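# Sort labelled cartons onto rack boards A and B

## Task

Set each carton on the rack board written on its label (A is the top board, B the bottom one), resting flat on its bottom face and not stacked on any other carton; if any carton drops or slides down by more than a few centimetres, the task is failed.

## Robot and tools

ROBOT. Two six-joint arms, left_arm and right_arm, each ride a carriage on one shared floor track. left_rail carries left_arm and is always the one toward +y; right_rail carries right_arm. Each arm base sits at x = 0, y = its carriage's position_m, z = 0.04 m, facing +x. Both carry two-finger grippers. The left gripper's fingers can fold when pushed, so grip with the outer quarter of its pads and never jab its fingertips into a surface. The right gripper's fingers are rigid.

FRAME. All positions use one table-fixed frame in metres: z = 0 is the table top, +z up, +x the way the arms face, +y to their left. The track runs along y at x = 0 and the table starts at x = 0.17. Anything set on the track or the strip before the table counts as a failure.

execute_actions. Argument actions: a list holding one action (an empty list only reports state and images). Keys of the action: rows, steps, until, and left_rail / right_rail. rows is up to 15 rows, each applied for one control step of 1/30 s. Every row has 18 numbers in [-1, 1], for both arms even if one is idle: left_arm's shoulder pan, shoulder lift, elbow, wrist 1, wrist 2, wrist 3, then its gripper position, force_limit, speed; then the same nine for right_arm. The six joint numbers are offsets, scaled so 1.0 = 1.481 rad for pan and lift and 2.222 rad for elbow and the three wrists, measured from the Joint targets at the start of the call (not from the previous row); repeating an offset in a new call moves further. The three gripper numbers are absolute settings: position +1 fully open (140 mm), about -0.8 pads touching, -1 close until blocked; force_limit -1 soft (about 14 N) to +1 firm (about 58 N); speed -1 (about 30 mm/s) to +1 (about 250 mm/s). Both start at +1. To leave a gripper unchanged, resend its last three numbers. steps: 1 to 450, default 15, at least one per row; after the last row the arm keeps heading for that row's target. Joint ranges: elbow -3.142 to 3.142 rad, the others -6.283 to 6.283.

Carriages: inside the action, left_rail or right_rail takes position_m (absolute y in metres; left -0.8 to 1.5, right -1.5 to 0.8), speed_m_s (0.01 to 1) and acceleration_factor (0.1 to 1), or {"stop": true}. Follow a drive with an action like {"steps": n, "until": {"left_rail": {"position_status": ["!=", "moving"]}}} and let it arrive before aiming the arm. Keep the carriages 0.78 m or more apart. until also accepts {"all": {"status": "ended"}} or {"any": ...}, with comparisons "=", "!=", "<", "<=", ">", ">=".

move. target: one 18-number row as above, or a list of up to 15 rows; every row's joint offsets count from the same Joint targets at the call's start. The arms travel joint-wise together along a path, not avoiding obstacles. speed: top joint speed in rad/s, 0.01 to 3.14, default 0.5 (one value or one per target). blend: corner rounding in rad. stop_force: 4 to 120 N, ends an arm's path when its wrist sensor feels that much push; use with low speed for touching down; omit it when lifting off a contact. zero (with stop_force), blocking (false returns early; then call wait or stop before new rows). The result adds a move: line such as done, off_target, moving, held or fault.

Other tools: wait(seconds 0 to 10); stop (brakes a running move); zoom_image(camera, region [x0, y0, x1, y1] in pixels, at most 504 each way); zero_wrist_force(arm); read_manual; finished_scene(scene), irreversible. cameras is an optional list of cam_low, cam_left_wrist, cam_right_wrist (672x504 each) or ["all"].

RESULTS. Joint positions / velocities / targets list per arm: rail (m) then the six joints (rad). end_effector_position is the point between the closed pads, in the table frame; orientation as quat wxyz. The gripper's fingers point along its +z and close along its y. Tool commands shows current gripper commands. object_status: 0 moving, 1 blocked while opening, 2 blocked while closing (a grip), 3 at target or pads met. position_measured is in counts: 3 open, about 139 for 60 mm, 230 pads met. Wrist force and torque are in the gripper's own axes. position_status: moving, done, contact_stop, time_out, stopped, stopped_with_arm, stopped_for_other_arm, stopped_for_other_carriage; position_answer taken or not_taken. Lines like joint command not followed, joint sent to its limit, MOTOR HOT or fault notices signal trouble.

AVOID. Contact forces near 150 N or joint torques near the limits (wrists only about 27 to 31 N m) trigger 10 s stops. Do not push a target past a firm surface, slam, drop or release a carton while it moves, let the arms or grippers touch each other, or hold heavy loads far out for long (motors overheat). Move at modest speed near the rack and set cartons down gently.

Each tool is called after "Call:" as name(argument=value, ...), one argument or row to a line, values as JSON.

## Session

Call:
execute_actions(
  actions=[],
)

Scene clock: 0.00 s.
left_arm: end_effector_position=(+0.3563, +0.7786, +0.5790) position_measured=3 object_status=3 end_effector_quat_wxyz=(+0.000, +0.000, +1.000, +0.000) | right_arm: end_effector_position=(+0.3563, -0.6214, +0.5790) position_measured=3 object_status=3 end_effector_quat_wxyz=(+0.000, +0.000, +1.000, +0.000)
Joint positions: left_arm=[0.7 -0.281 -2.157 1.821 -1.235 -1.571 -0.28] | right_arm=[-0.7 -0.28 -2.157 1.821 -1.235 -1.571 -0.28]
Joint velocities: within noise
Joint torques (N m): no reading
Wrist force (N): no reading
Wrist torque (N m): no reading
Wrist force, peak (N): no reading
Joint targets: left_arm=[0.700 -0.281 -2.157 1.821 -1.235 -1.571 -0.280] | right_arm=[-0.700 -0.280 -2.157 1.821 -1.235 -1.571 -0.280]
Tool commands: left_gripper/position=+1.0 left_gripper/force_limit=+1.0 left_gripper/speed=+1.0 right_gripper/position=+1.0 right_gripper/force_limit=+1.0 right_gripper/speed=+1.0
left_rail: position_m=0.700 position_status=done
right_rail: position_m=-0.700 position_status=done

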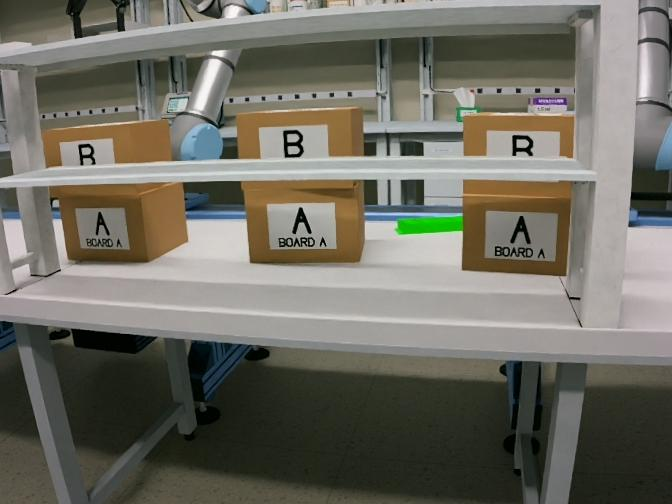

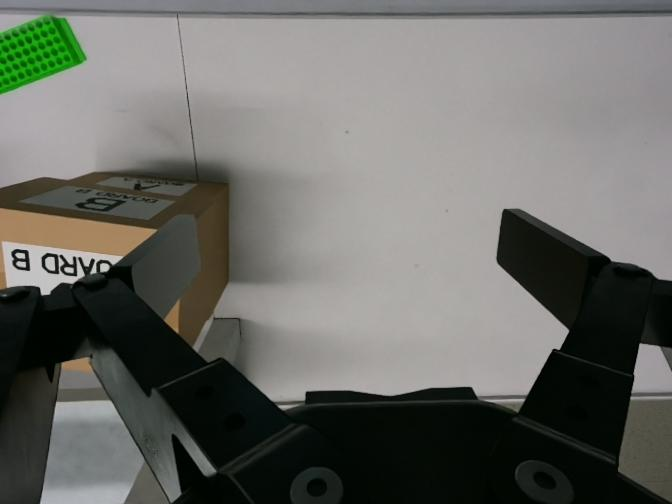

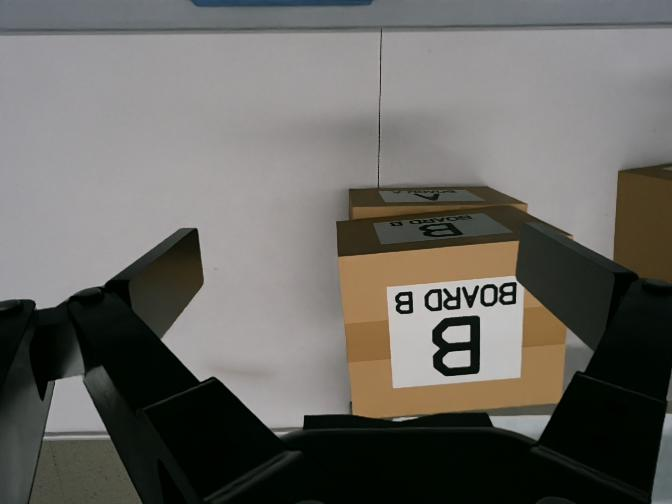

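Call:
zoom_image(
  camera="cam_low",
  region=[0, 0, 336, 330],
)

Call:
zoom_image(
  camera="cam_low",
  region=[336, 0, 672, 330],
)

Call:
zoom_image(
  camera="cam_right_wrist",
  region=[320, 150, 672, 430],
)

Scaled by 1.500.

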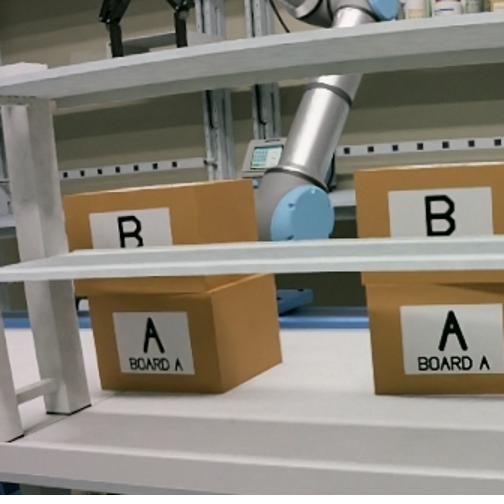

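Scaled by 1.500.

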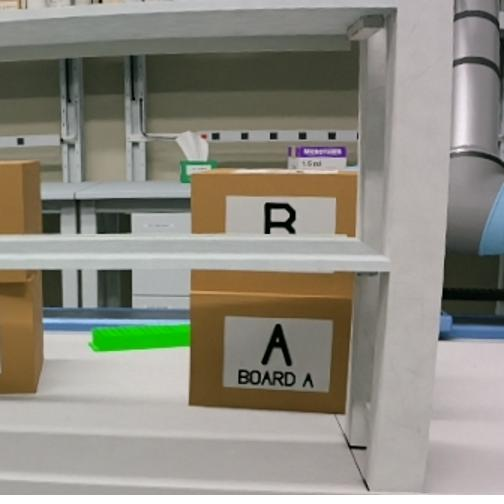

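Scaled by 1.432.

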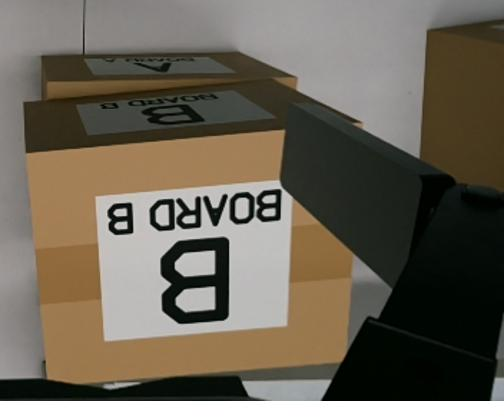

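Call:
move(
  target=[0,0,0,0.707,1.288,-0.581,-1,-1,-1,0,0,0,0.707,1.288,0.833,-1,-1,-1],
  speed=1.2,
  cameras=["all"],
)

every number of target must lie in its column's range; nothing of the call was run
Scene clock: 128.17 s.
left_arm: end_effector_position=(+0.3563, +0.7786, +0.5790) position_measured=3 object_status=3 end_effector_quat_wxyz=(+0.000, +0.000, +1.000, +0.000) | right_arm: end_effector_position=(+0.3563, -0.6214, +0.5790) position_measured=3 object_status=3 end_effector_quat_wxyz=(+0.000, +0.000, +1.000, +0.000)
Joint positions: left_arm=[0.7 -0.281 -2.157 1.821 -1.235 -1.571 -0.28] | right_arm=[-0.7 -0.28 -2.157 1.821 -1.235 -1.571 -0.28]
Joint torques (N m): left_arm=[-2.27 0.74 -49.83 -4.12 -0.01 -0.19] | right_arm=[-1.4 2.87 -43.67 -4.77 0.27 0.44]
Wrist force (N): left_arm=[-0.1 0.0 -0.4] | right_arm=[0.0 0.0 0.4]
Wrist torque (N m): left_arm=[0.01 0.01 0.00] | right_arm=[-0.01 0.00 0.00]
Wrist force, peak (N): left_arm=[-0.3 0.3 -0.5] | right_arm=[0.7 0.0 0.4]
Joint targets: left_arm=[0.700 -0.281 -2.157 1.821 -1.235 -1.571 -0.280] | right_arm=[-0.700 -0.280 -2.157 1.821 -1.235 -1.571 -0.280]
Tool commands: left_gripper/position=+1.0 left_gripper/force_limit=+1.0 left_gripper/speed=+1.0 right_gripper/position=+1.0 right_gripper/force_limit=+1.0 right_gripper/speed=+1.0
left_rail: position_m=0.700 position_status=done
right_rail: position_m=-0.700 position_status=done

Use two waypoints (displacements ≤1; split into two calls).

Call:
move(
  target=[0,0,0,0.4,0.8,-0.4,-1,-1,-1,0,0,0,0.4,0.8,0.5,-1,-1,-1],
  speed=1.4,
)

Call:
move(
  target=[0,0,0,0.307,0.488,-0.181,-1,-1,-1,0,0,0,0.307,0.488,0.333,-1,-1,-1],
  speed=1.2,
  cameras=["all"],
)

Scene clock: 136.43 s.
left_arm: end_effector_position=(+0.4582, +1.0961, +0.8706) position_measured=230 object_status=3 end_effector_quat_wxyz=(+0.262, +0.057, +0.657, +0.704) | right_arm: end_effector_position=(+0.4582, -0.3039, +0.8706) position_measured=230 object_status=3 end_effector_quat_wxyz=(-0.451, +0.584, +0.308, +0.601)
Joint positions: left_arm=[0.7 -0.281 -2.157 1.821 -0.346 0.207 -1.169] | right_arm=[-0.7 -0.281 -2.157 1.821 -0.346 0.207 0.83]
Joint torques (N m): left_arm=[-2.22 4.9 -49.39 0.42 5.25 -2.87] | right_arm=[-2.19 3.74 -42.34 0.19 5.77 2.94]
Wrist force (N): left_arm=[0.2 0.1 -0.2] | right_arm=[-0.2 1.1 -1.0]
Wrist torque (N m): left_arm=[0.10 0.14 -0.29] | right_arm=[-0.02 -0.38 -0.09]
Wrist force, peak (N): left_arm=[0.6 -3.5 -0.5] | right_arm=[0.5 -3.7 -0.3]
Joint targets: left_arm=[0.700 -0.281 -2.157 1.821 -0.346 0.207 -1.169] | right_arm=[-0.700 -0.280 -2.157 1.821 -0.346 0.207 0.830]
left_rail: position_m=0.700 position_status=done
right_rail: position_m=-0.700 position_status=done
move: done

Scene clock: 138.13 s.
left_arm: end_effector_position=(+0.5817, +0.8116, +0.7997) position_measured=230 object_status=3 end_effector_quat_wxyz=(+0.500, +0.500, +0.500, +0.500) | right_arm: end_effector_position=(+0.5817, -0.5884, +0.7997) position_measured=230 object_status=3 end_effector_quat_wxyz=(+0.500, -0.500, +0.500, -0.500)
Joint positions: left_arm=[0.7 -0.281 -2.157 1.821 0.336 1.291 -1.571] | right_arm=[-0.7 -0.281 -2.157 1.821 0.336 1.291 1.57]
Joint torques (N m): left_arm=[1.43 4.61 -48.12 0.66 2.43 -2.79] | right_arm=[-2.01 4.85 -42.61 0.48 3.59 2.57]
Wrist force (N): left_arm=[0.3 -0.3 -0.1] | right_arm=[0.5 1.4 0.1]
Wrist torque (N m): left_arm=[0.02 0.05 -0.22] | right_arm=[-0.37 -0.24 -0.49]
Wrist force, peak (N): left_arm=[-1.1 -0.8 -0.7] | right_arm=[1.5 2.1 -0.1]
Joint targets: left_arm=[0.700 -0.281 -2.157 1.821 0.336 1.291 -1.571] | right_arm=[-0.700 -0.280 -2.157 1.821 0.336 1.291 1.570]
left_rail: position_m=0.700 position_status=done
right_rail: position_m=-0.700 position_status=done
move: done
camera_calibration:
cam_left_wrist: T_world_to_cam=[[-0.0182957, -0.00143031, 0.999832, -0.778786], [-0.338646, -0.940884, -0.0075428, 0.962759], [0.940736, -0.338727, 0.0167298, -0.102926], [0, 0, 0, 1]] pos_world=[0.408612, 0.869866, 0.787639]
cam_right_wrist: T_world_to_cam=[[-0.0127769, 0.0218095, -0.99968, 0.826698], [-0.309243, 0.950663, 0.0246925, 0.721333], [0.950897, 0.309459, -0.00540212, -0.190617], [0, 0, 0, 1]] pos_world=[0.414887, -0.644786, 0.807593]

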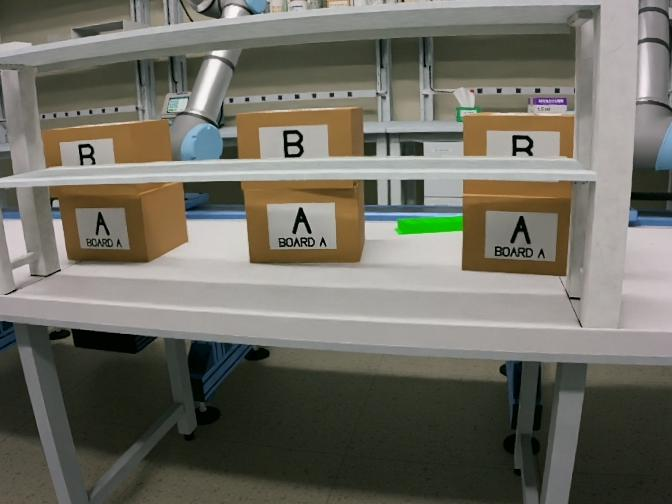

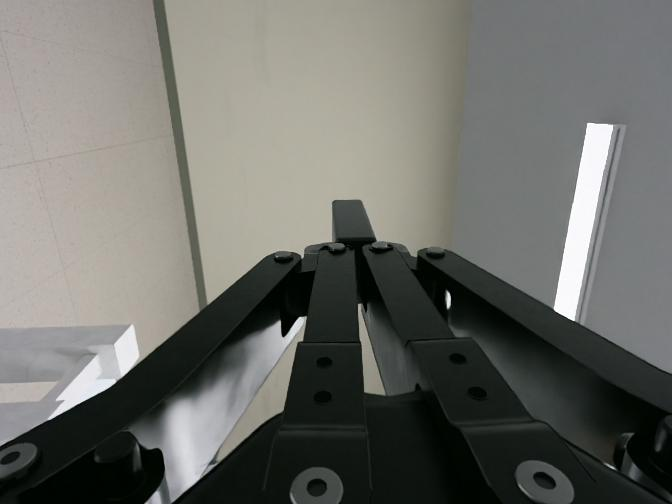

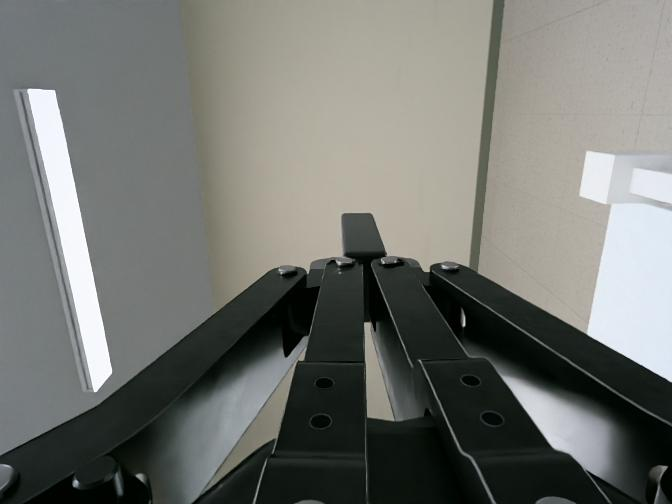

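Call:
move(
  target=[0,0,0,0.27,0,0,-1,-1,-1,0,0,0,0.27,0,0,-1,-1,-1],
  speed=1.0,
  cameras=["cam_left_wrist","cam_right_wrist"],
)

Scene clock: 149.57 s.
left_arm: end_effector_position=(+0.4618, +0.8460, +0.6359) position_measured=230 object_status=3 end_effector_quat_wxyz=(+0.295, +0.660, +0.579, +0.376) | right_arm: end_effector_position=(+0.4618, -0.5540, +0.6359) position_measured=230 object_status=3 end_effector_quat_wxyz=(+0.376, -0.579, +0.661, -0.295)
Joint positions: left_arm=[0.7 -0.28 -2.157 1.821 0.936 1.291 -1.571] | right_arm=[-0.7 -0.281 -2.157 1.821 0.936 1.291 1.57]
Joint torques (N m): left_arm=[-1.15 7.71 -44.66 3.73 0.84 -2.69] | right_arm=[-0.88 8.78 -38.83 3.5 2.85 2.97]
Wrist force (N): left_arm=[0.4 -0.2 0.2] | right_arm=[0.3 0.9 0.8]
Wrist torque (N m): left_arm=[0.04 -0.04 -0.14] | right_arm=[-0.31 -0.06 -0.41]
Wrist force, peak (N): left_arm=[-0.2 -2.8 -1.6] | right_arm=[0.1 2.9 -1.3]
Joint targets: left_arm=[0.700 -0.281 -2.157 1.821 0.936 1.291 -1.571] | right_arm=[-0.700 -0.280 -2.157 1.821 0.936 1.291 1.570]
left_rail: position_m=0.700 position_status=done
right_rail: position_m=-0.700 position_status=done
move: done
camera_calibration:
cam_left_wrist: T_world_to_cam=[[0.526949, -0.158512, 0.834984, -0.631165], [-0.332068, -0.942759, 0.0305929, 0.927644], [0.78234, -0.293393, -0.549423, 0.419054], [0, 0, 0, 1]] pos_world=[0.312791, 0.897445, 0.728871]
cam_right_wrist: T_world_to_cam=[[-0.551912, 0.177319, -0.814832, 0.878246], [-0.201614, 0.919769, 0.336715, 0.390294], [0.809163, 0.350119, -0.471882, 0.296387], [0, 0, 0, 1]] pos_world=[0.323578, -0.618481, 0.724065]
Images, in order (width x height): cam_left_wrist 672x504, cam_right_wrist 672x504.

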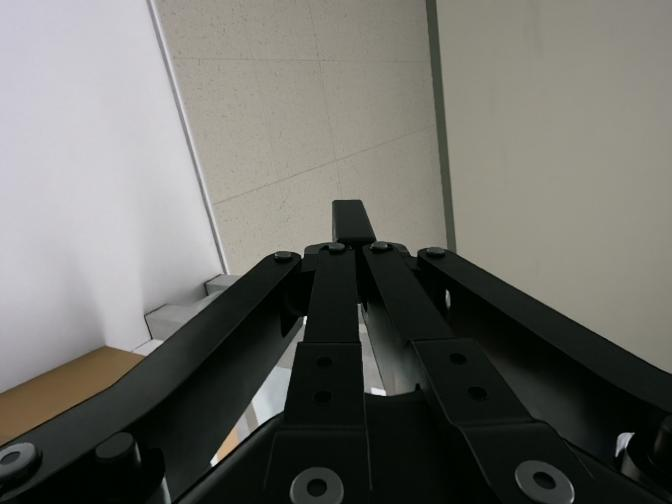

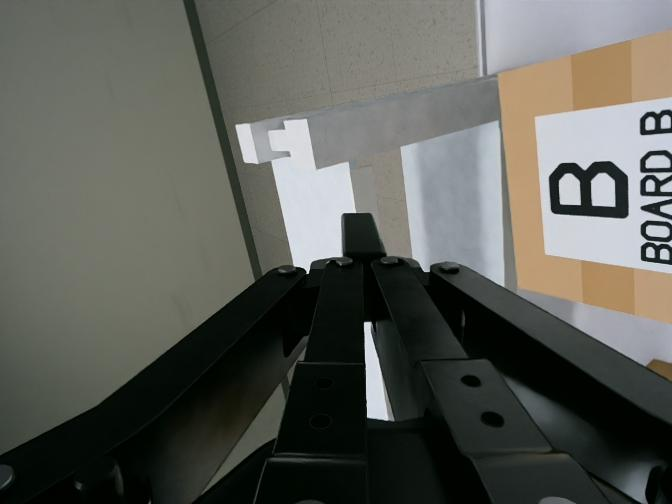

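Call:
execute_actions(
  actions=[
    {"left_rail":{"position_m":0.5},"right_rail":{"position_m":-0.5},"steps":150,"until":{"all":{"status":"ended"}}},
  ],
)

Call:
move(
  target=[-0.883,0.134,0.238,-0.598,-0.589,0,-1,-1,-1,0.545,0.134,0.238,-0.598,0.363,0,-1,-1,-1],
  speed=0.9,
  cameras=["all"],
)

Scene clock: 201.23 s.
left_arm: end_effector_position=(+0.4618, +0.6461, +0.6358) position_measured=230 object_status=3 end_effector_quat_wxyz=(+0.295, +0.661, +0.579, +0.376) | right_arm: end_effector_position=(+0.4618, -0.3540, +0.6358) position_measured=230 object_status=3 end_effector_quat_wxyz=(+0.376, -0.579, +0.661, -0.295)
Joint positions: left_arm=[0.5 -0.28 -2.157 1.821 0.936 1.291 -1.571] | right_arm=[-0.5 -0.28 -2.157 1.821 0.936 1.291 1.57]
Joint torques (N m): left_arm=[-0.85 9.74 -43.94 1.66 -0.72 -2.81] | right_arm=[-1 7.74 -38.97 2.2 0.29 2.49]
Wrist force (N): left_arm=[0.1 -0.3 -0.2] | right_arm=[0.4 1.2 0.2]
Wrist torque (N m): left_arm=[0.02 0.03 -0.14] | right_arm=[-0.24 -0.07 -0.42]
Wrist force, peak (N): left_arm=[1.9 -0.6 -0.1] | right_arm=[5.0 0.8 0.3]
Joint targets: left_arm=[0.500 -0.281 -2.157 1.821 0.936 1.291 -1.571] | right_arm=[-0.500 -0.280 -2.157 1.821 0.936 1.291 1.570]
Tool commands: left_gripper/position=-1.0 left_gripper/force_limit=-1.0 left_gripper/speed=-1.0 right_gripper/position=-1.0 right_gripper/force_limit=-1.0 right_gripper/speed=-1.0
left_rail: position_m=0.500 position_status=done
right_rail: position_m=-0.500 position_status=done

Scene clock: 203.43 s.
left_arm: end_effector_position=(+0.5095, +0.2000, +0.4501) position_measured=230 object_status=3 end_effector_quat_wxyz=(+0.501, +0.499, +0.501, +0.499) | right_arm: end_effector_position=(+0.5098, -0.2002, +0.4505) position_measured=230 object_status=3 end_effector_quat_wxyz=(+0.500, -0.500, +0.500, -0.500)
Joint positions: left_arm=[0.5 -1.588 -1.958 2.35 -0.393 -0.017 -1.571] | right_arm=[-0.5 0.527 -1.958 2.35 -0.393 2.098 1.57]
Joint torques (N m): left_arm=[-13.26 12.5 -33.5 -2.47 -2.2 -2.62] | right_arm=[13.3 2.56 -32.87 -6.82 3.54 2.46]
Wrist force (N): left_arm=[0.0 0.0 0.1] | right_arm=[0.3 1.2 1.6]
Wrist torque (N m): left_arm=[0.08 0.11 -0.23] | right_arm=[-0.41 -0.26 -0.57]
Wrist force, peak (N): left_arm=[2.3 -4.1 -4.6] | right_arm=[0.4 3.7 -3.6]
Joint targets: left_arm=[0.500 -1.588 -1.958 2.350 -0.393 -0.018 -1.571] | right_arm=[-0.500 0.527 -1.958 2.350 -0.393 2.098 1.570]
left_rail: position_m=0.500 position_status=done
right_rail: position_m=-0.500 position_status=done
move: done
camera_calibration:
cam_left_wrist: T_world_to_cam=[[-0.0180921, -0.000021638, 0.999836, -0.431778], [-0.338085, -0.941096, -0.00613803, 0.359383], [0.940942, -0.338141, 0.0170191, -0.236703], [0, 0, 0, 1]] pos_world=[0.336414, 0.258165, 0.437942]
cam_right_wrist: T_world_to_cam=[[-0.0117034, 0.0226755, -0.999674, 0.467882], [-0.309783, 0.950474, 0.0251862, 0.338586], [0.950735, 0.309977, -0.00409934, -0.244677], [0, 0, 0, 1]] pos_world=[0.342987, -0.256583, 0.458199]

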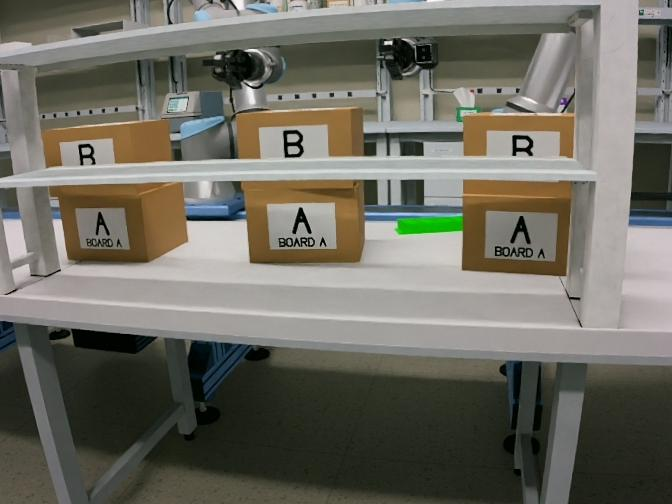

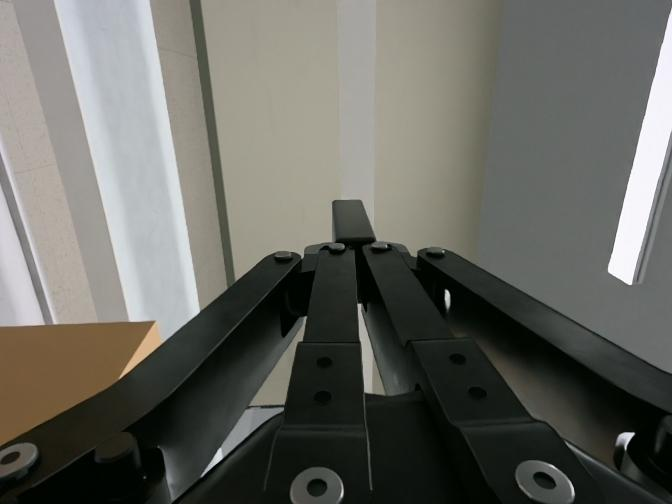

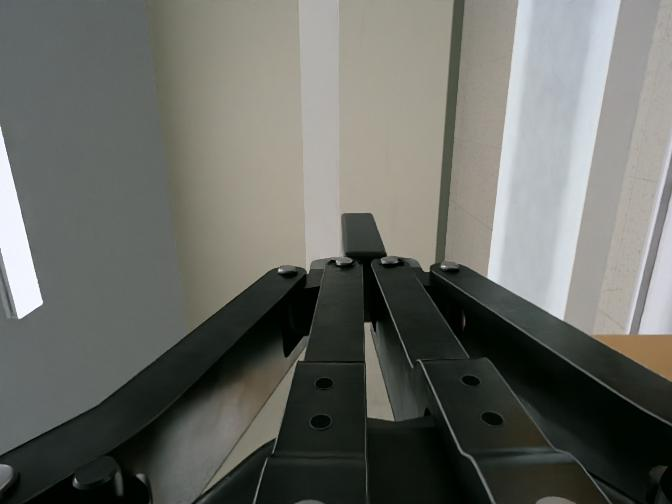

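Call:
move(
  target=[0,0.2267,0.1039,-0.2549,0,0,-1,-1,-1,0,0.2267,0.1039,-0.2549,0,0,-1,-1,-1],
)

Call:
move(
  target=[0.0025,0.0873,-0.0597,0.0015,0.0017,0,-1,-1,-1,0.1303,0.0873,-0.0597,0.0015,0.0868,0,-1,-1,-1],
  speed=0.06,
  stop_force=15,
  cameras=["all"],
)

Scene clock: 227.33 s.
left_arm: end_effector_position=(+0.5094, +0.1998, +0.2452) position_measured=230 object_status=3 end_effector_quat_wxyz=(+0.500, +0.500, +0.500, +0.500) | right_arm: end_effector_position=(+0.5099, -0.2001, +0.2456) position_measured=230 object_status=3 end_effector_quat_wxyz=(+0.500, -0.500, +0.500, -0.500)
Joint positions: left_arm=[0.5 -1.588 -1.623 2.581 -0.959 -0.018 -1.571] | right_arm=[-0.5 0.527 -1.623 2.581 -0.959 2.098 1.57]
Joint torques (N m): left_arm=[-14.65 -0.16 -18.51 -2.66 -0.82 -2.53] | right_arm=[6.11 -11.88 -19.46 -6.82 3.3 2.1]
Wrist force (N): left_arm=[0.2 -0.1 -0.1] | right_arm=[0.3 1.1 1.2]
Wrist torque (N m): left_arm=[0.05 0.08 -0.21] | right_arm=[-0.43 -0.25 -0.49]
Wrist force, peak (N): left_arm=[0.6 2.1 0.3] | right_arm=[0.8 2.8 1.4]
Joint targets: left_arm=[0.500 -1.588 -1.622 2.581 -0.959 -0.018 -1.571] | right_arm=[-0.500 0.527 -1.622 2.581 -0.959 2.098 1.570]
left_rail: position_m=0.500 position_status=done
right_rail: position_m=-0.500 position_status=done
move: done

Scene clock: 231.07 s.
left_arm: end_effector_position=(+0.5094, +0.1380, +0.2461) position_measured=230 object_status=3 end_effector_quat_wxyz=(+0.500, +0.500, +0.500, +0.500) | right_arm: end_effector_position=(+0.5121, -0.1393, +0.2464) position_measured=230 object_status=3 end_effector_quat_wxyz=(+0.500, -0.500, +0.500, -0.500)
Joint positions: left_arm=[0.5 -1.586 -1.523 2.478 -0.957 -0.015 -1.571] | right_arm=[-0.5 0.676 -1.523 2.478 -0.957 2.246 1.57]
Joint torques (N m): left_arm=[-19.89 -54.36 -20.9 -3.33 3.98 0.83] | right_arm=[-11.55 -43.92 -19.91 -6.78 -4.54 2.01]
Wrist force (N): left_arm=[5.5 -0.3 2.3] | right_arm=[9.8 -0.4 0.5]
Wrist torque (N m): left_arm=[0.04 -0.53 -0.30] | right_arm=[-0.53 -1.40 -0.31]
Wrist force, peak (N): left_arm=[36.0 11.7 -7.9] | right_arm=[37.3 -7.8 -2.6]
Joint targets: left_arm=[0.500 -1.586 -1.523 2.478 -0.957 -0.015 -1.571] | right_arm=[-0.500 0.676 -1.523 2.478 -0.957 2.246 1.570]
left_rail: position_m=0.500 position_status=done
right_rail: position_m=-0.500 position_status=done
move: contact (left_arm, right_arm); left_arm: the shoulder lift is farthest, 0.030 rad from its target; right_arm: the shoulder pan is farthest, 0.044 rad from its target
camera_calibration:
cam_left_wrist: T_world_to_cam=[[-0.018196, -0.000304628, 0.999834, -0.227723], [-0.338166, -0.941065, -0.006441, 0.299841], [0.940911, -0.338227, 0.0170206, -0.254074], [0, 0, 0, 1]] pos_world=[0.336313, 0.196165, 0.233941]
cam_right_wrist: T_world_to_cam=[[-0.0120218, 0.0226776, -0.999671, 0.262604], [-0.309866, 0.950444, 0.0252872, 0.286583], [0.950704, 0.310068, -0.00439899, -0.266568], [0, 0, 0, 1]] pos_world=[0.345387, -0.195682, 0.254098]

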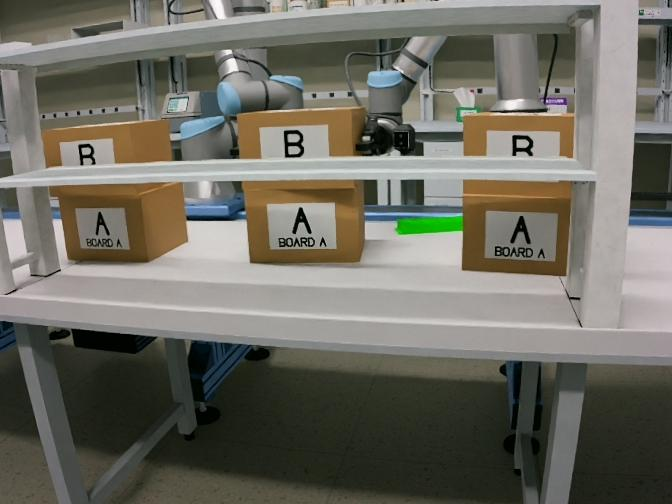

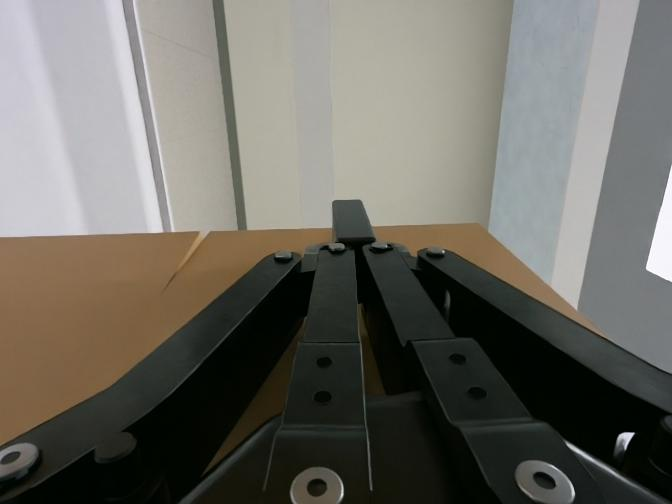

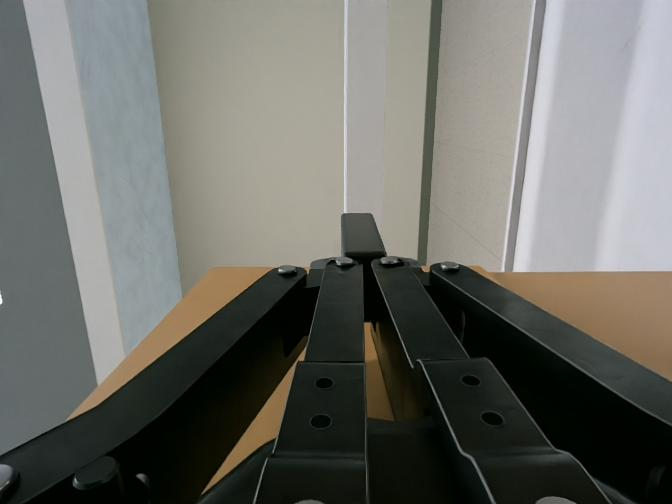

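Call:
move(
  target=[0.0005,0.0164,-0.0112,0.0003,0.0003,0,-1,-1,-1,0.0244,0.0164,-0.0112,0.0003,0.0163,0,-1,-1,-1],
  speed=0.02,
  stop_force=45,
  zero=false,
)

Scene clock: 240.40 s.
left_arm: end_effector_position=(+0.5094, +0.1369, +0.2460) position_measured=230 object_status=3 end_effector_quat_wxyz=(+0.500, +0.500, +0.500, +0.500) | right_arm: end_effector_position=(+0.5120, -0.1382, +0.2463) position_measured=230 object_status=3 end_effector_quat_wxyz=(+0.500, -0.500, +0.500, -0.500)
Joint positions: left_arm=[0.5 -1.586 -1.521 2.477 -0.957 -0.015 -1.571] | right_arm=[-0.5 0.679 -1.521 2.476 -0.957 2.25 1.57]
Joint torques (N m): left_arm=[-9.68 -48.81 -37.76 -4.15 5.7 1.89] | right_arm=[0.63 -42.29 -29.18 -4.69 -14.6 1.85]
Wrist force (N): left_arm=[38.2 6.1 -2.2] | right_arm=[42.8 -3.3 1.6]
Wrist torque (N m): left_arm=[0.73 -4.83 -0.69] | right_arm=[-0.75 -5.61 -0.07]
Wrist force, peak (N): left_arm=[52.2 14.0 -9.1] | right_arm=[53.1 -5.8 -0.2]
Joint targets: left_arm=[0.500 -1.586 -1.521 2.477 -0.957 -0.015 -1.571] | right_arm=[-0.500 0.679 -1.521 2.476 -0.957 2.250 1.570]
left_rail: position_m=0.500 position_status=done
right_rail: position_m=-0.500 position_status=done
move: contact (left_arm, right_arm); left_arm: the elbow is farthest, 0.023 rad from its target; right_arm: the shoulder pan is farthest, 0.033 rad from its target

Call:
move(
  target=[
    [0,-0.01687,-0.0037,0.01495,0,0,-1,-1,-1,0,-0.01687,-0.0037,0.01495,0,0,-1,-1,-1],
    [0,-0.03314,-0.00762,0.02971,0,0,-1,-1,-1,0,-0.03314,-0.00762,0.02971,0,0,-1,-1,-1],
  ],
  speed=0.06,
  blend=0.01,
  cameras=["cam_low"],
)

Scene clock: 272.50 s.
left_arm: end_effector_position=(+0.5094, +0.1369, +0.2695) position_measured=230 object_status=3 end_effector_quat_wxyz=(+0.500, +0.500, +0.500, +0.500) | right_arm: end_effector_position=(+0.5120, -0.1382, +0.2698) position_measured=230 object_status=3 end_effector_quat_wxyz=(+0.500, -0.500, +0.500, -0.500)
Joint positions: left_arm=[0.5 -1.586 -1.57 2.46 -0.891 -0.015 -1.571] | right_arm=[-0.5 0.679 -1.57 2.459 -0.891 2.25 1.57]
Joint torques (N m): left_arm=[-7.34 -51.51 -65.12 0.16 5.42 2.06] | right_arm=[6.36 -48.09 -54.22 -2.2 -10.75 1.99]
Wrist force (N): left_arm=[34.0 -8.6 5.9] | right_arm=[34.4 11.5 -2.4]
Wrist torque (N m): left_arm=[0.01 -2.54 -0.30] | right_arm=[0.92 -4.57 -0.69]
Wrist force, peak (N): left_arm=[39.9 -9.2 0.4] | right_arm=[43.3 -2.3 2.0]
Joint targets: left_arm=[0.500 -1.586 -1.570 2.460 -0.891 -0.015 -1.571] | right_arm=[-0.500 0.679 -1.570 2.459 -0.891 2.250 1.570]
left_rail: position_m=0.500 position_status=done
right_rail: position_m=-0.500 position_status=done
move: done
Images, in order (width x height): cam_low 672x504.

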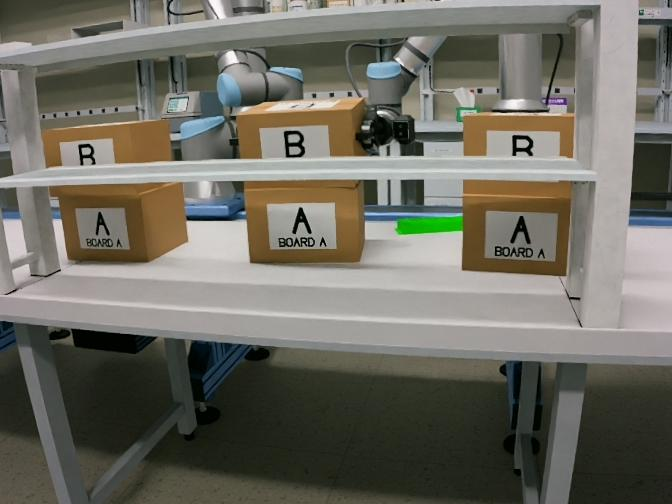

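Call:
move(
  target=[0,0.0348,0.0080,-0.0312,0,0,-1,-1,-1,0,0.0348,0.0080,-0.0312,0,0,-1,-1,-1],
  speed=0.05,
)

Call:
move(
  target=[-0.0785,-0.1494,0.0757,0.0243,0.0025,0,-1,-1,-1,-0.1325,-0.1494,0.0762,0.0243,-0.1433,0,-1,-1,-1],
  speed=0.15,
)

Call:
move(
  target=[0,0,0,0,0,0,0.1,-1,0,0,0,0,0,0,0,0.1,-1,0],
  cameras=["all"],
)

Scene clock: 323.67 s.
left_arm: end_effector_position=(+0.5094, +0.1370, +0.2449) position_measured=230 object_status=3 end_effector_quat_wxyz=(+0.500, +0.500, +0.500, +0.500) | right_arm: end_effector_position=(+0.5120, -0.1382, +0.2453) position_measured=230 object_status=3 end_effector_quat_wxyz=(+0.500, -0.500, +0.500, -0.500)
Joint positions: left_arm=[0.5 -1.586 -1.519 2.477 -0.96 -0.015 -1.571] | right_arm=[-0.5 0.679 -1.518 2.477 -0.96 2.25 1.57]
Joint torques (N m): left_arm=[-6.99 -3.48 -32.19 -6.66 5.41 1.63] | right_arm=[20.79 -11.35 -24.96 -6.44 -7.03 1.88]
Wrist force (N): left_arm=[34.3 15.7 -1.8] | right_arm=[39.9 -14.4 -3.8]
Wrist torque (N m): left_arm=[1.84 -3.77 -0.85] | right_arm=[-2.27 -5.28 0.13]
Wrist force, peak (N): left_arm=[38.3 16.0 -5.0] | right_arm=[40.9 -14.6 -6.0]
Joint targets: left_arm=[0.500 -1.586 -1.518 2.477 -0.960 -0.015 -1.571] | right_arm=[-0.500 0.679 -1.518 2.477 -0.960 2.250 1.570]
left_rail: position_m=0.500 position_status=done
right_rail: position_m=-0.500 position_status=done
move: done

Scene clock: 326.27 s.
left_arm: end_effector_position=(+0.4781, +0.1883, +0.2550) position_measured=230 object_status=3 end_effector_quat_wxyz=(+0.530, +0.529, +0.469, +0.468) | right_arm: end_effector_position=(+0.4780, -0.1888, +0.2544) position_measured=230 object_status=3 end_effector_quat_wxyz=(+0.529, -0.530, +0.469, -0.469)
Joint positions: left_arm=[0.5 -1.702 -1.74 2.646 -0.906 -0.009 -1.571] | right_arm=[-0.5 0.483 -1.739 2.646 -0.906 1.932 1.57]
Joint torques (N m): left_arm=[-13.57 -32.21 -17.93 3.44 2.5 2.14] | right_arm=[-16.38 -30.01 -19.84 0.74 -3.05 1.86]
Wrist force (N): left_arm=[0.0 -0.1 -0.3] | right_arm=[0.7 2.1 0.9]
Wrist torque (N m): left_arm=[0.08 0.12 -0.22] | right_arm=[-0.21 -0.31 -0.45]
Wrist force, peak (N): left_arm=[34.2 15.4 -1.8] | right_arm=[40.2 -15.4 -4.1]
Joint targets: left_arm=[0.500 -1.702 -1.740 2.646 -0.906 -0.009 -1.571] | right_arm=[-0.500 0.482 -1.740 2.646 -0.906 1.931 1.570]
left_rail: position_m=0.500 position_status=done
right_rail: position_m=-0.500 position_status=done
move: done

Scene clock: 327.10 s.
left_arm: end_effector_position=(+0.4781, +0.1884, +0.2550) position_measured=117 object_status=0 end_effector_quat_wxyz=(+0.530, +0.529, +0.469, +0.468) | right_arm: end_effector_position=(+0.4780, -0.1888, +0.2544) position_measured=117 object_status=0 end_effector_quat_wxyz=(+0.529, -0.530, +0.469, -0.469)
Joint positions: left_arm=[0.5 -1.702 -1.74 2.646 -0.906 -0.009 -1.571] | right_arm=[-0.5 0.482 -1.74 2.646 -0.906 1.931 1.57]
Joint torques (N m): left_arm=[-15.63 -35.66 -17.68 3.38 2.22 1.51] | right_arm=[-15.97 -27.85 -19.83 0.67 -2.78 1.86]
Wrist force (N): left_arm=[0.2 0.1 0.0] | right_arm=[0.6 1.8 0.8]
Wrist torque (N m): left_arm=[0.07 0.08 -0.22] | right_arm=[-0.23 -0.29 -0.45]
Wrist force, peak (N): left_arm=[0.2 -0.2 -0.4] | right_arm=[0.9 1.9 1.1]
Joint targets: left_arm=[0.500 -1.702 -1.740 2.646 -0.906 -0.009 -1.571] | right_arm=[-0.500 0.482 -1.740 2.646 -0.906 1.931 1.570]
left_rail: position_m=0.500 position_status=done
right_rail: position_m=-0.500 position_status=done
move: done
camera_calibration:
cam_left_wrist: T_world_to_cam=[[-0.0181543, 0.000926812, 0.999835, -0.237458], [-0.450068, -0.892964, -0.00734429, 0.381448], [0.89281, -0.450127, 0.0166283, -0.163498], [0, 0, 0, 1]] pos_world=[0.313339, 0.267245, 0.242939]
cam_right_wrist: T_world_to_cam=[[-0.0162028, 0.0198009, -0.999673, 0.272824], [-0.422963, 0.905807, 0.0247971, 0.368622], [0.906002, 0.423227, -0.00630155, -0.175465], [0, 0, 0, 1]] pos_world=[0.319306, -0.265042, 0.262488]

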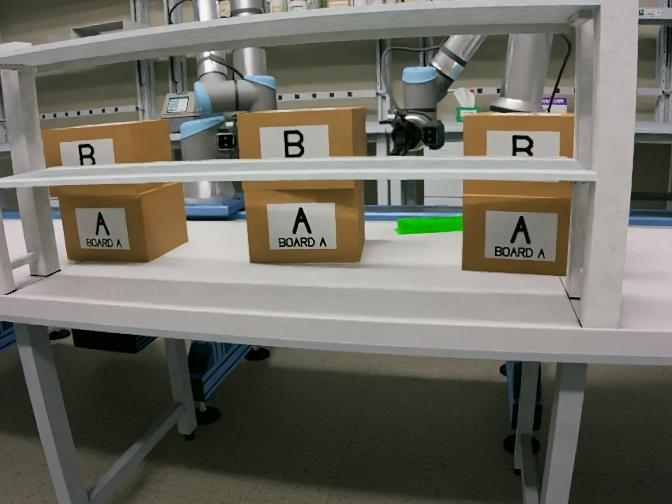

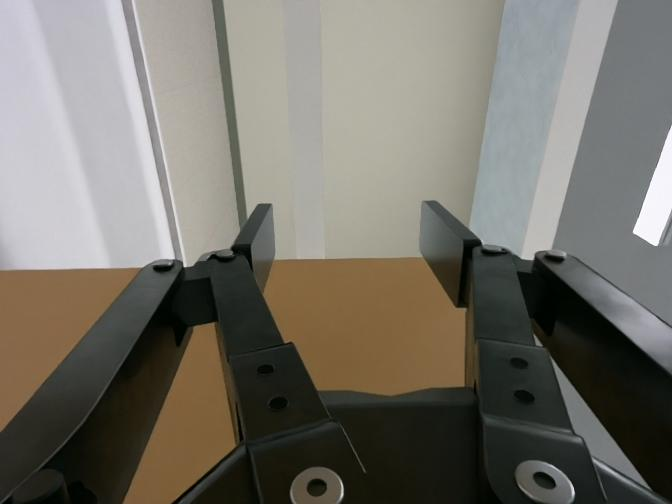

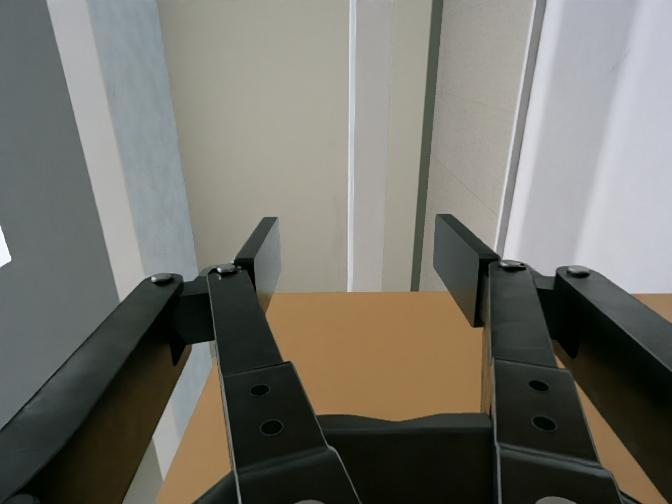

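Call:
move(
  target=[0.0182,0.0889,-0.0482,-0.011,0.0121,0,0.1,-1,0,0.1297,0.0889,-0.0482,-0.011,0.0865,0,0.1,-1,0],
  speed=0.05,
  stop_force=15,
)

Scene clock: 340.10 s.
left_arm: end_effector_position=(+0.4779, +0.1337, +0.2555) position_measured=117 object_status=3 end_effector_quat_wxyz=(+0.530, +0.529, +0.469, +0.468) | right_arm: end_effector_position=(+0.4791, -0.1343, +0.2548) position_measured=117 object_status=3 end_effector_quat_wxyz=(+0.529, -0.530, +0.469, -0.469)
Joint positions: left_arm=[0.5 -1.679 -1.628 2.555 -0.927 0.013 -1.571] | right_arm=[-0.5 0.646 -1.627 2.555 -0.927 2.095 1.57]
Joint torques (N m): left_arm=[-19.25 -42.84 -21.75 1.25 0.24 1.79] | right_arm=[-10.39 -38.23 -23.06 0.47 -7.86 1.22]
Wrist force (N): left_arm=[8.8 3.1 -0.7] | right_arm=[12.8 1.6 -1.1]
Wrist torque (N m): left_arm=[-0.08 0.34 -0.57] | right_arm=[-0.20 -0.20 -0.02]
Wrist force, peak (N): left_arm=[16.7 8.0 -3.8] | right_arm=[20.5 -1.2 -1.1]
Joint targets: left_arm=[0.500 -1.679 -1.628 2.555 -0.927 0.013 -1.571] | right_arm=[-0.500 0.646 -1.627 2.555 -0.927 2.095 1.570]
left_rail: position_m=0.500 position_status=done
right_rail: position_m=-0.500 position_status=done
move: contact (left_arm, right_arm); left_arm: the shoulder lift is farthest, 0.020 rad from its target; right_arm: the shoulder pan is farthest, 0.028 rad from its target

Call:
move(
  target=[0.0027,0.0133,-0.0072,-0.0017,0.0018,0,0.1,-1,0,0.0195,0.0133,-0.0072,-0.0017,0.013,0,0.1,-1,0],
  speed=0.02,
  stop_force=50,
  zero=false,
)

Scene clock: 346.50 s.
left_arm: end_effector_position=(+0.4780, +0.1310, +0.2553) position_measured=117 object_status=3 end_effector_quat_wxyz=(+0.530, +0.529, +0.469, +0.469) | right_arm: end_effector_position=(+0.4787, -0.1315, +0.2547) position_measured=117 object_status=3 end_effector_quat_wxyz=(+0.529, -0.530, +0.469, -0.469)
Joint positions: left_arm=[0.5 -1.678 -1.623 2.55 -0.928 0.014 -1.571] | right_arm=[-0.5 0.654 -1.622 2.551 -0.928 2.104 1.57]
Joint torques (N m): left_arm=[-37.65 -39.22 -40.97 -1.35 10.45 1.75] | right_arm=[7.7 -31.83 -27.9 -0.02 -24.83 1.46]
Wrist force (N): left_arm=[46.8 14.5 -9.7] | right_arm=[48.6 -7.1 -2.2]
Wrist torque (N m): left_arm=[-0.69 1.53 -0.88] | right_arm=[-0.42 0.54 0.37]
Wrist force, peak (N): left_arm=[51.0 16.9 -10.9] | right_arm=[54.1 -10.4 -2.6]
Joint targets: left_arm=[0.500 -1.678 -1.623 2.550 -0.928 0.014 -1.571] | right_arm=[-0.500 0.654 -1.622 2.551 -0.928 2.104 1.570]
left_rail: position_m=0.500 position_status=done
right_rail: position_m=-0.500 position_status=done
move: contact (left_arm, right_arm); left_arm: the shoulder lift is farthest, 0.014 rad from its target; right_arm: the shoulder pan is farthest, 0.021 rad from its target

Call:
move(
  target=[
    [0,-0.01788,-0.0043,0.01621,0,0,0.1,-1,0,0,-0.01788,-0.0043,0.01621,0,0,0.1,-1,0],
    [0,-0.03504,-0.00881,0.03217,0,0,0.1,-1,0,0,-0.03504,-0.00881,0.03217,0,0,0.1,-1,0],
  ],
  speed=0.06,
  blend=0.01,
  cameras=["cam_low"],
)

Scene clock: 362.00 s.
left_arm: end_effector_position=(+0.4780, +0.1309, +0.2784) position_measured=117 object_status=3 end_effector_quat_wxyz=(+0.530, +0.529, +0.469, +0.469) | right_arm: end_effector_position=(+0.4788, -0.1314, +0.2777) position_measured=117 object_status=3 end_effector_quat_wxyz=(+0.529, -0.530, +0.469, -0.469)
Joint positions: left_arm=[0.5 -1.678 -1.674 2.531 -0.856 0.014 -1.571] | right_arm=[-0.5 0.654 -1.674 2.531 -0.857 2.104 1.57]
Joint torques (N m): left_arm=[-28.21 -42.99 -74.87 -0.85 9.49 1.86] | right_arm=[9.14 -38.37 -55.37 -3 -7.43 1.41]
Wrist force (N): left_arm=[46.5 -11.3 -4.8] | right_arm=[47.7 10.0 -3.1]
Wrist torque (N m): left_arm=[0.14 1.47 -0.35] | right_arm=[0.07 0.52 0.32]
Wrist force, peak (N): left_arm=[47.8 15.1 -9.3] | right_arm=[49.6 11.0 -3.3]
Joint targets: left_arm=[0.500 -1.678 -1.675 2.531 -0.856 0.014 -1.571] | right_arm=[-0.500 0.654 -1.674 2.531 -0.856 2.104 1.570]
left_rail: position_m=0.500 position_status=done
right_rail: position_m=-0.500 position_status=done
move: done
Images, in order (width x height): cam_low 672x504.

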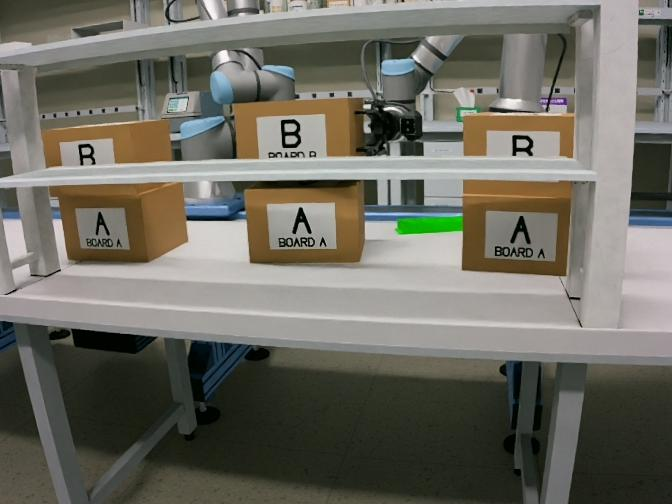

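Call:
move(
  target=[
    [0,-0.01645,-0.00474,0.0157,0,0,0.1,-1,0,0,-0.01645,-0.00474,0.0157,0,0,0.1,-1,0],
    [0,-0.03217,-0.00969,0.03113,0,0,0.1,-1,0,0,-0.03217,-0.00969,0.03113,0,0,0.1,-1,0],
    [0,-0.04719,-0.01487,0.04631,0,0,0.1,-1,0,0,-0.04719,-0.01487,0.04631,0,0,0.1,-1,0],
    [0,-0.06148,-0.02026,0.06124,0,0,0.1,-1,0,0,-0.06148,-0.02026,0.06124,0,0,0.1,-1,0],
    [0,-0.07506,-0.02587,0.0759,0,0,0.1,-1,0,0,-0.07506,-0.02587,0.0759,0,0,0.1,-1,0],
    [0,-0.08793,-0.0317,0.0903,0,0,0.1,-1,0,0,-0.08793,-0.0317,0.0903,0,0,0.1,-1,0],
  ],
  speed=0.07,
  blend=0.01,
  cameras=["all"],
)

Scene clock: 406.93 s.
left_arm: end_effector_position=(+0.4780, +0.1310, +0.3483) position_measured=117 object_status=3 end_effector_quat_wxyz=(+0.530, +0.529, +0.469, +0.469) | right_arm: end_effector_position=(+0.4789, -0.1314, +0.3477) position_measured=117 object_status=3 end_effector_quat_wxyz=(+0.529, -0.530, +0.469, -0.469)
Joint positions: left_arm=[0.5 -1.678 -1.805 2.461 -0.656 0.014 -1.571] | right_arm=[-0.5 0.654 -1.804 2.461 -0.656 2.104 1.57]
Joint torques (N m): left_arm=[-10.58 -36.65 -77.89 -0.39 10.55 1.63] | right_arm=[15.29 -29.13 -60.6 -2.43 -9.05 1.26]
Wrist force (N): left_arm=[45.2 -12.1 -4.8] | right_arm=[46.9 11.1 -3.1]
Wrist torque (N m): left_arm=[0.19 1.48 -0.32] | right_arm=[0.04 0.47 0.33]
Wrist force, peak (N): left_arm=[47.8 -12.3 -4.5] | right_arm=[49.6 10.9 -3.4]
Joint targets: left_arm=[0.500 -1.678 -1.805 2.460 -0.656 0.014 -1.571] | right_arm=[-0.500 0.654 -1.804 2.461 -0.656 2.104 1.570]
left_rail: position_m=0.500 position_status=done
right_rail: position_m=-0.500 position_status=done
move: done
camera_calibration:
cam_left_wrist: T_world_to_cam=[[-0.0181575, 0.0006911, 0.999835, -0.33064], [-0.449465, -0.893266, -0.00754506, 0.330686], [0.893114, -0.449528, 0.0165301, -0.191032], [0, 0, 0, 1]] pos_world=[0.313241, 0.209745, 0.336239]
cam_right_wrist: T_world_to_cam=[[-0.0162412, 0.0196775, -0.999674, 0.364855], [-0.422475, 0.906038, 0.0246981, 0.314495], [0.906229, 0.422738, -0.00640196, -0.200076], [0, 0, 0, 1]] pos_world=[0.320107, -0.207544, 0.355688]

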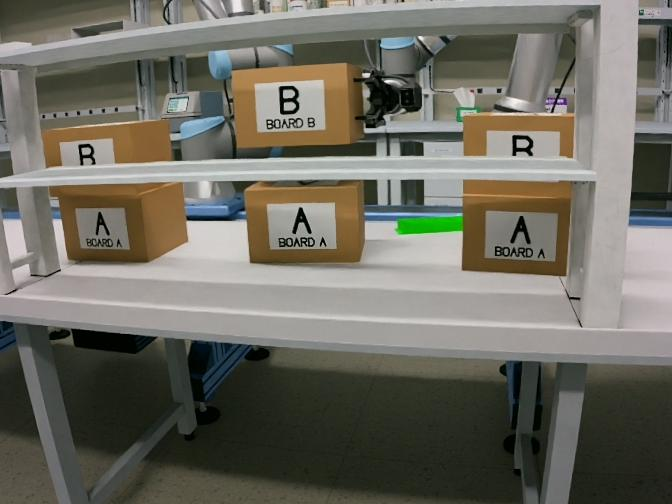

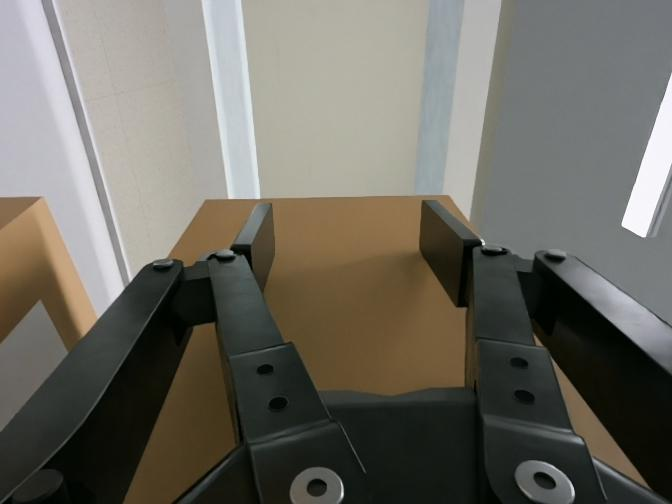

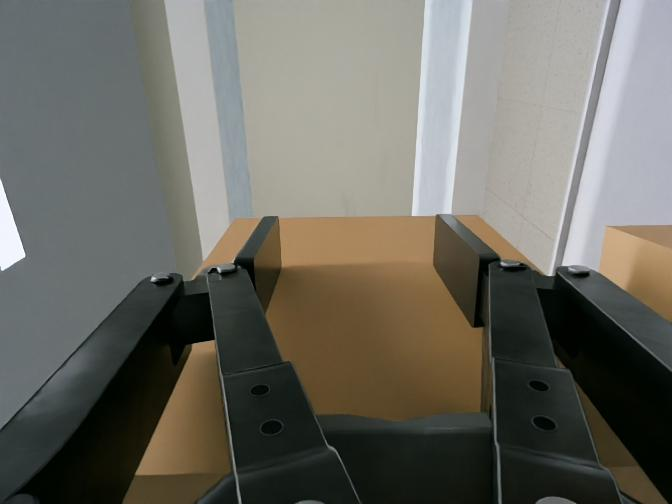

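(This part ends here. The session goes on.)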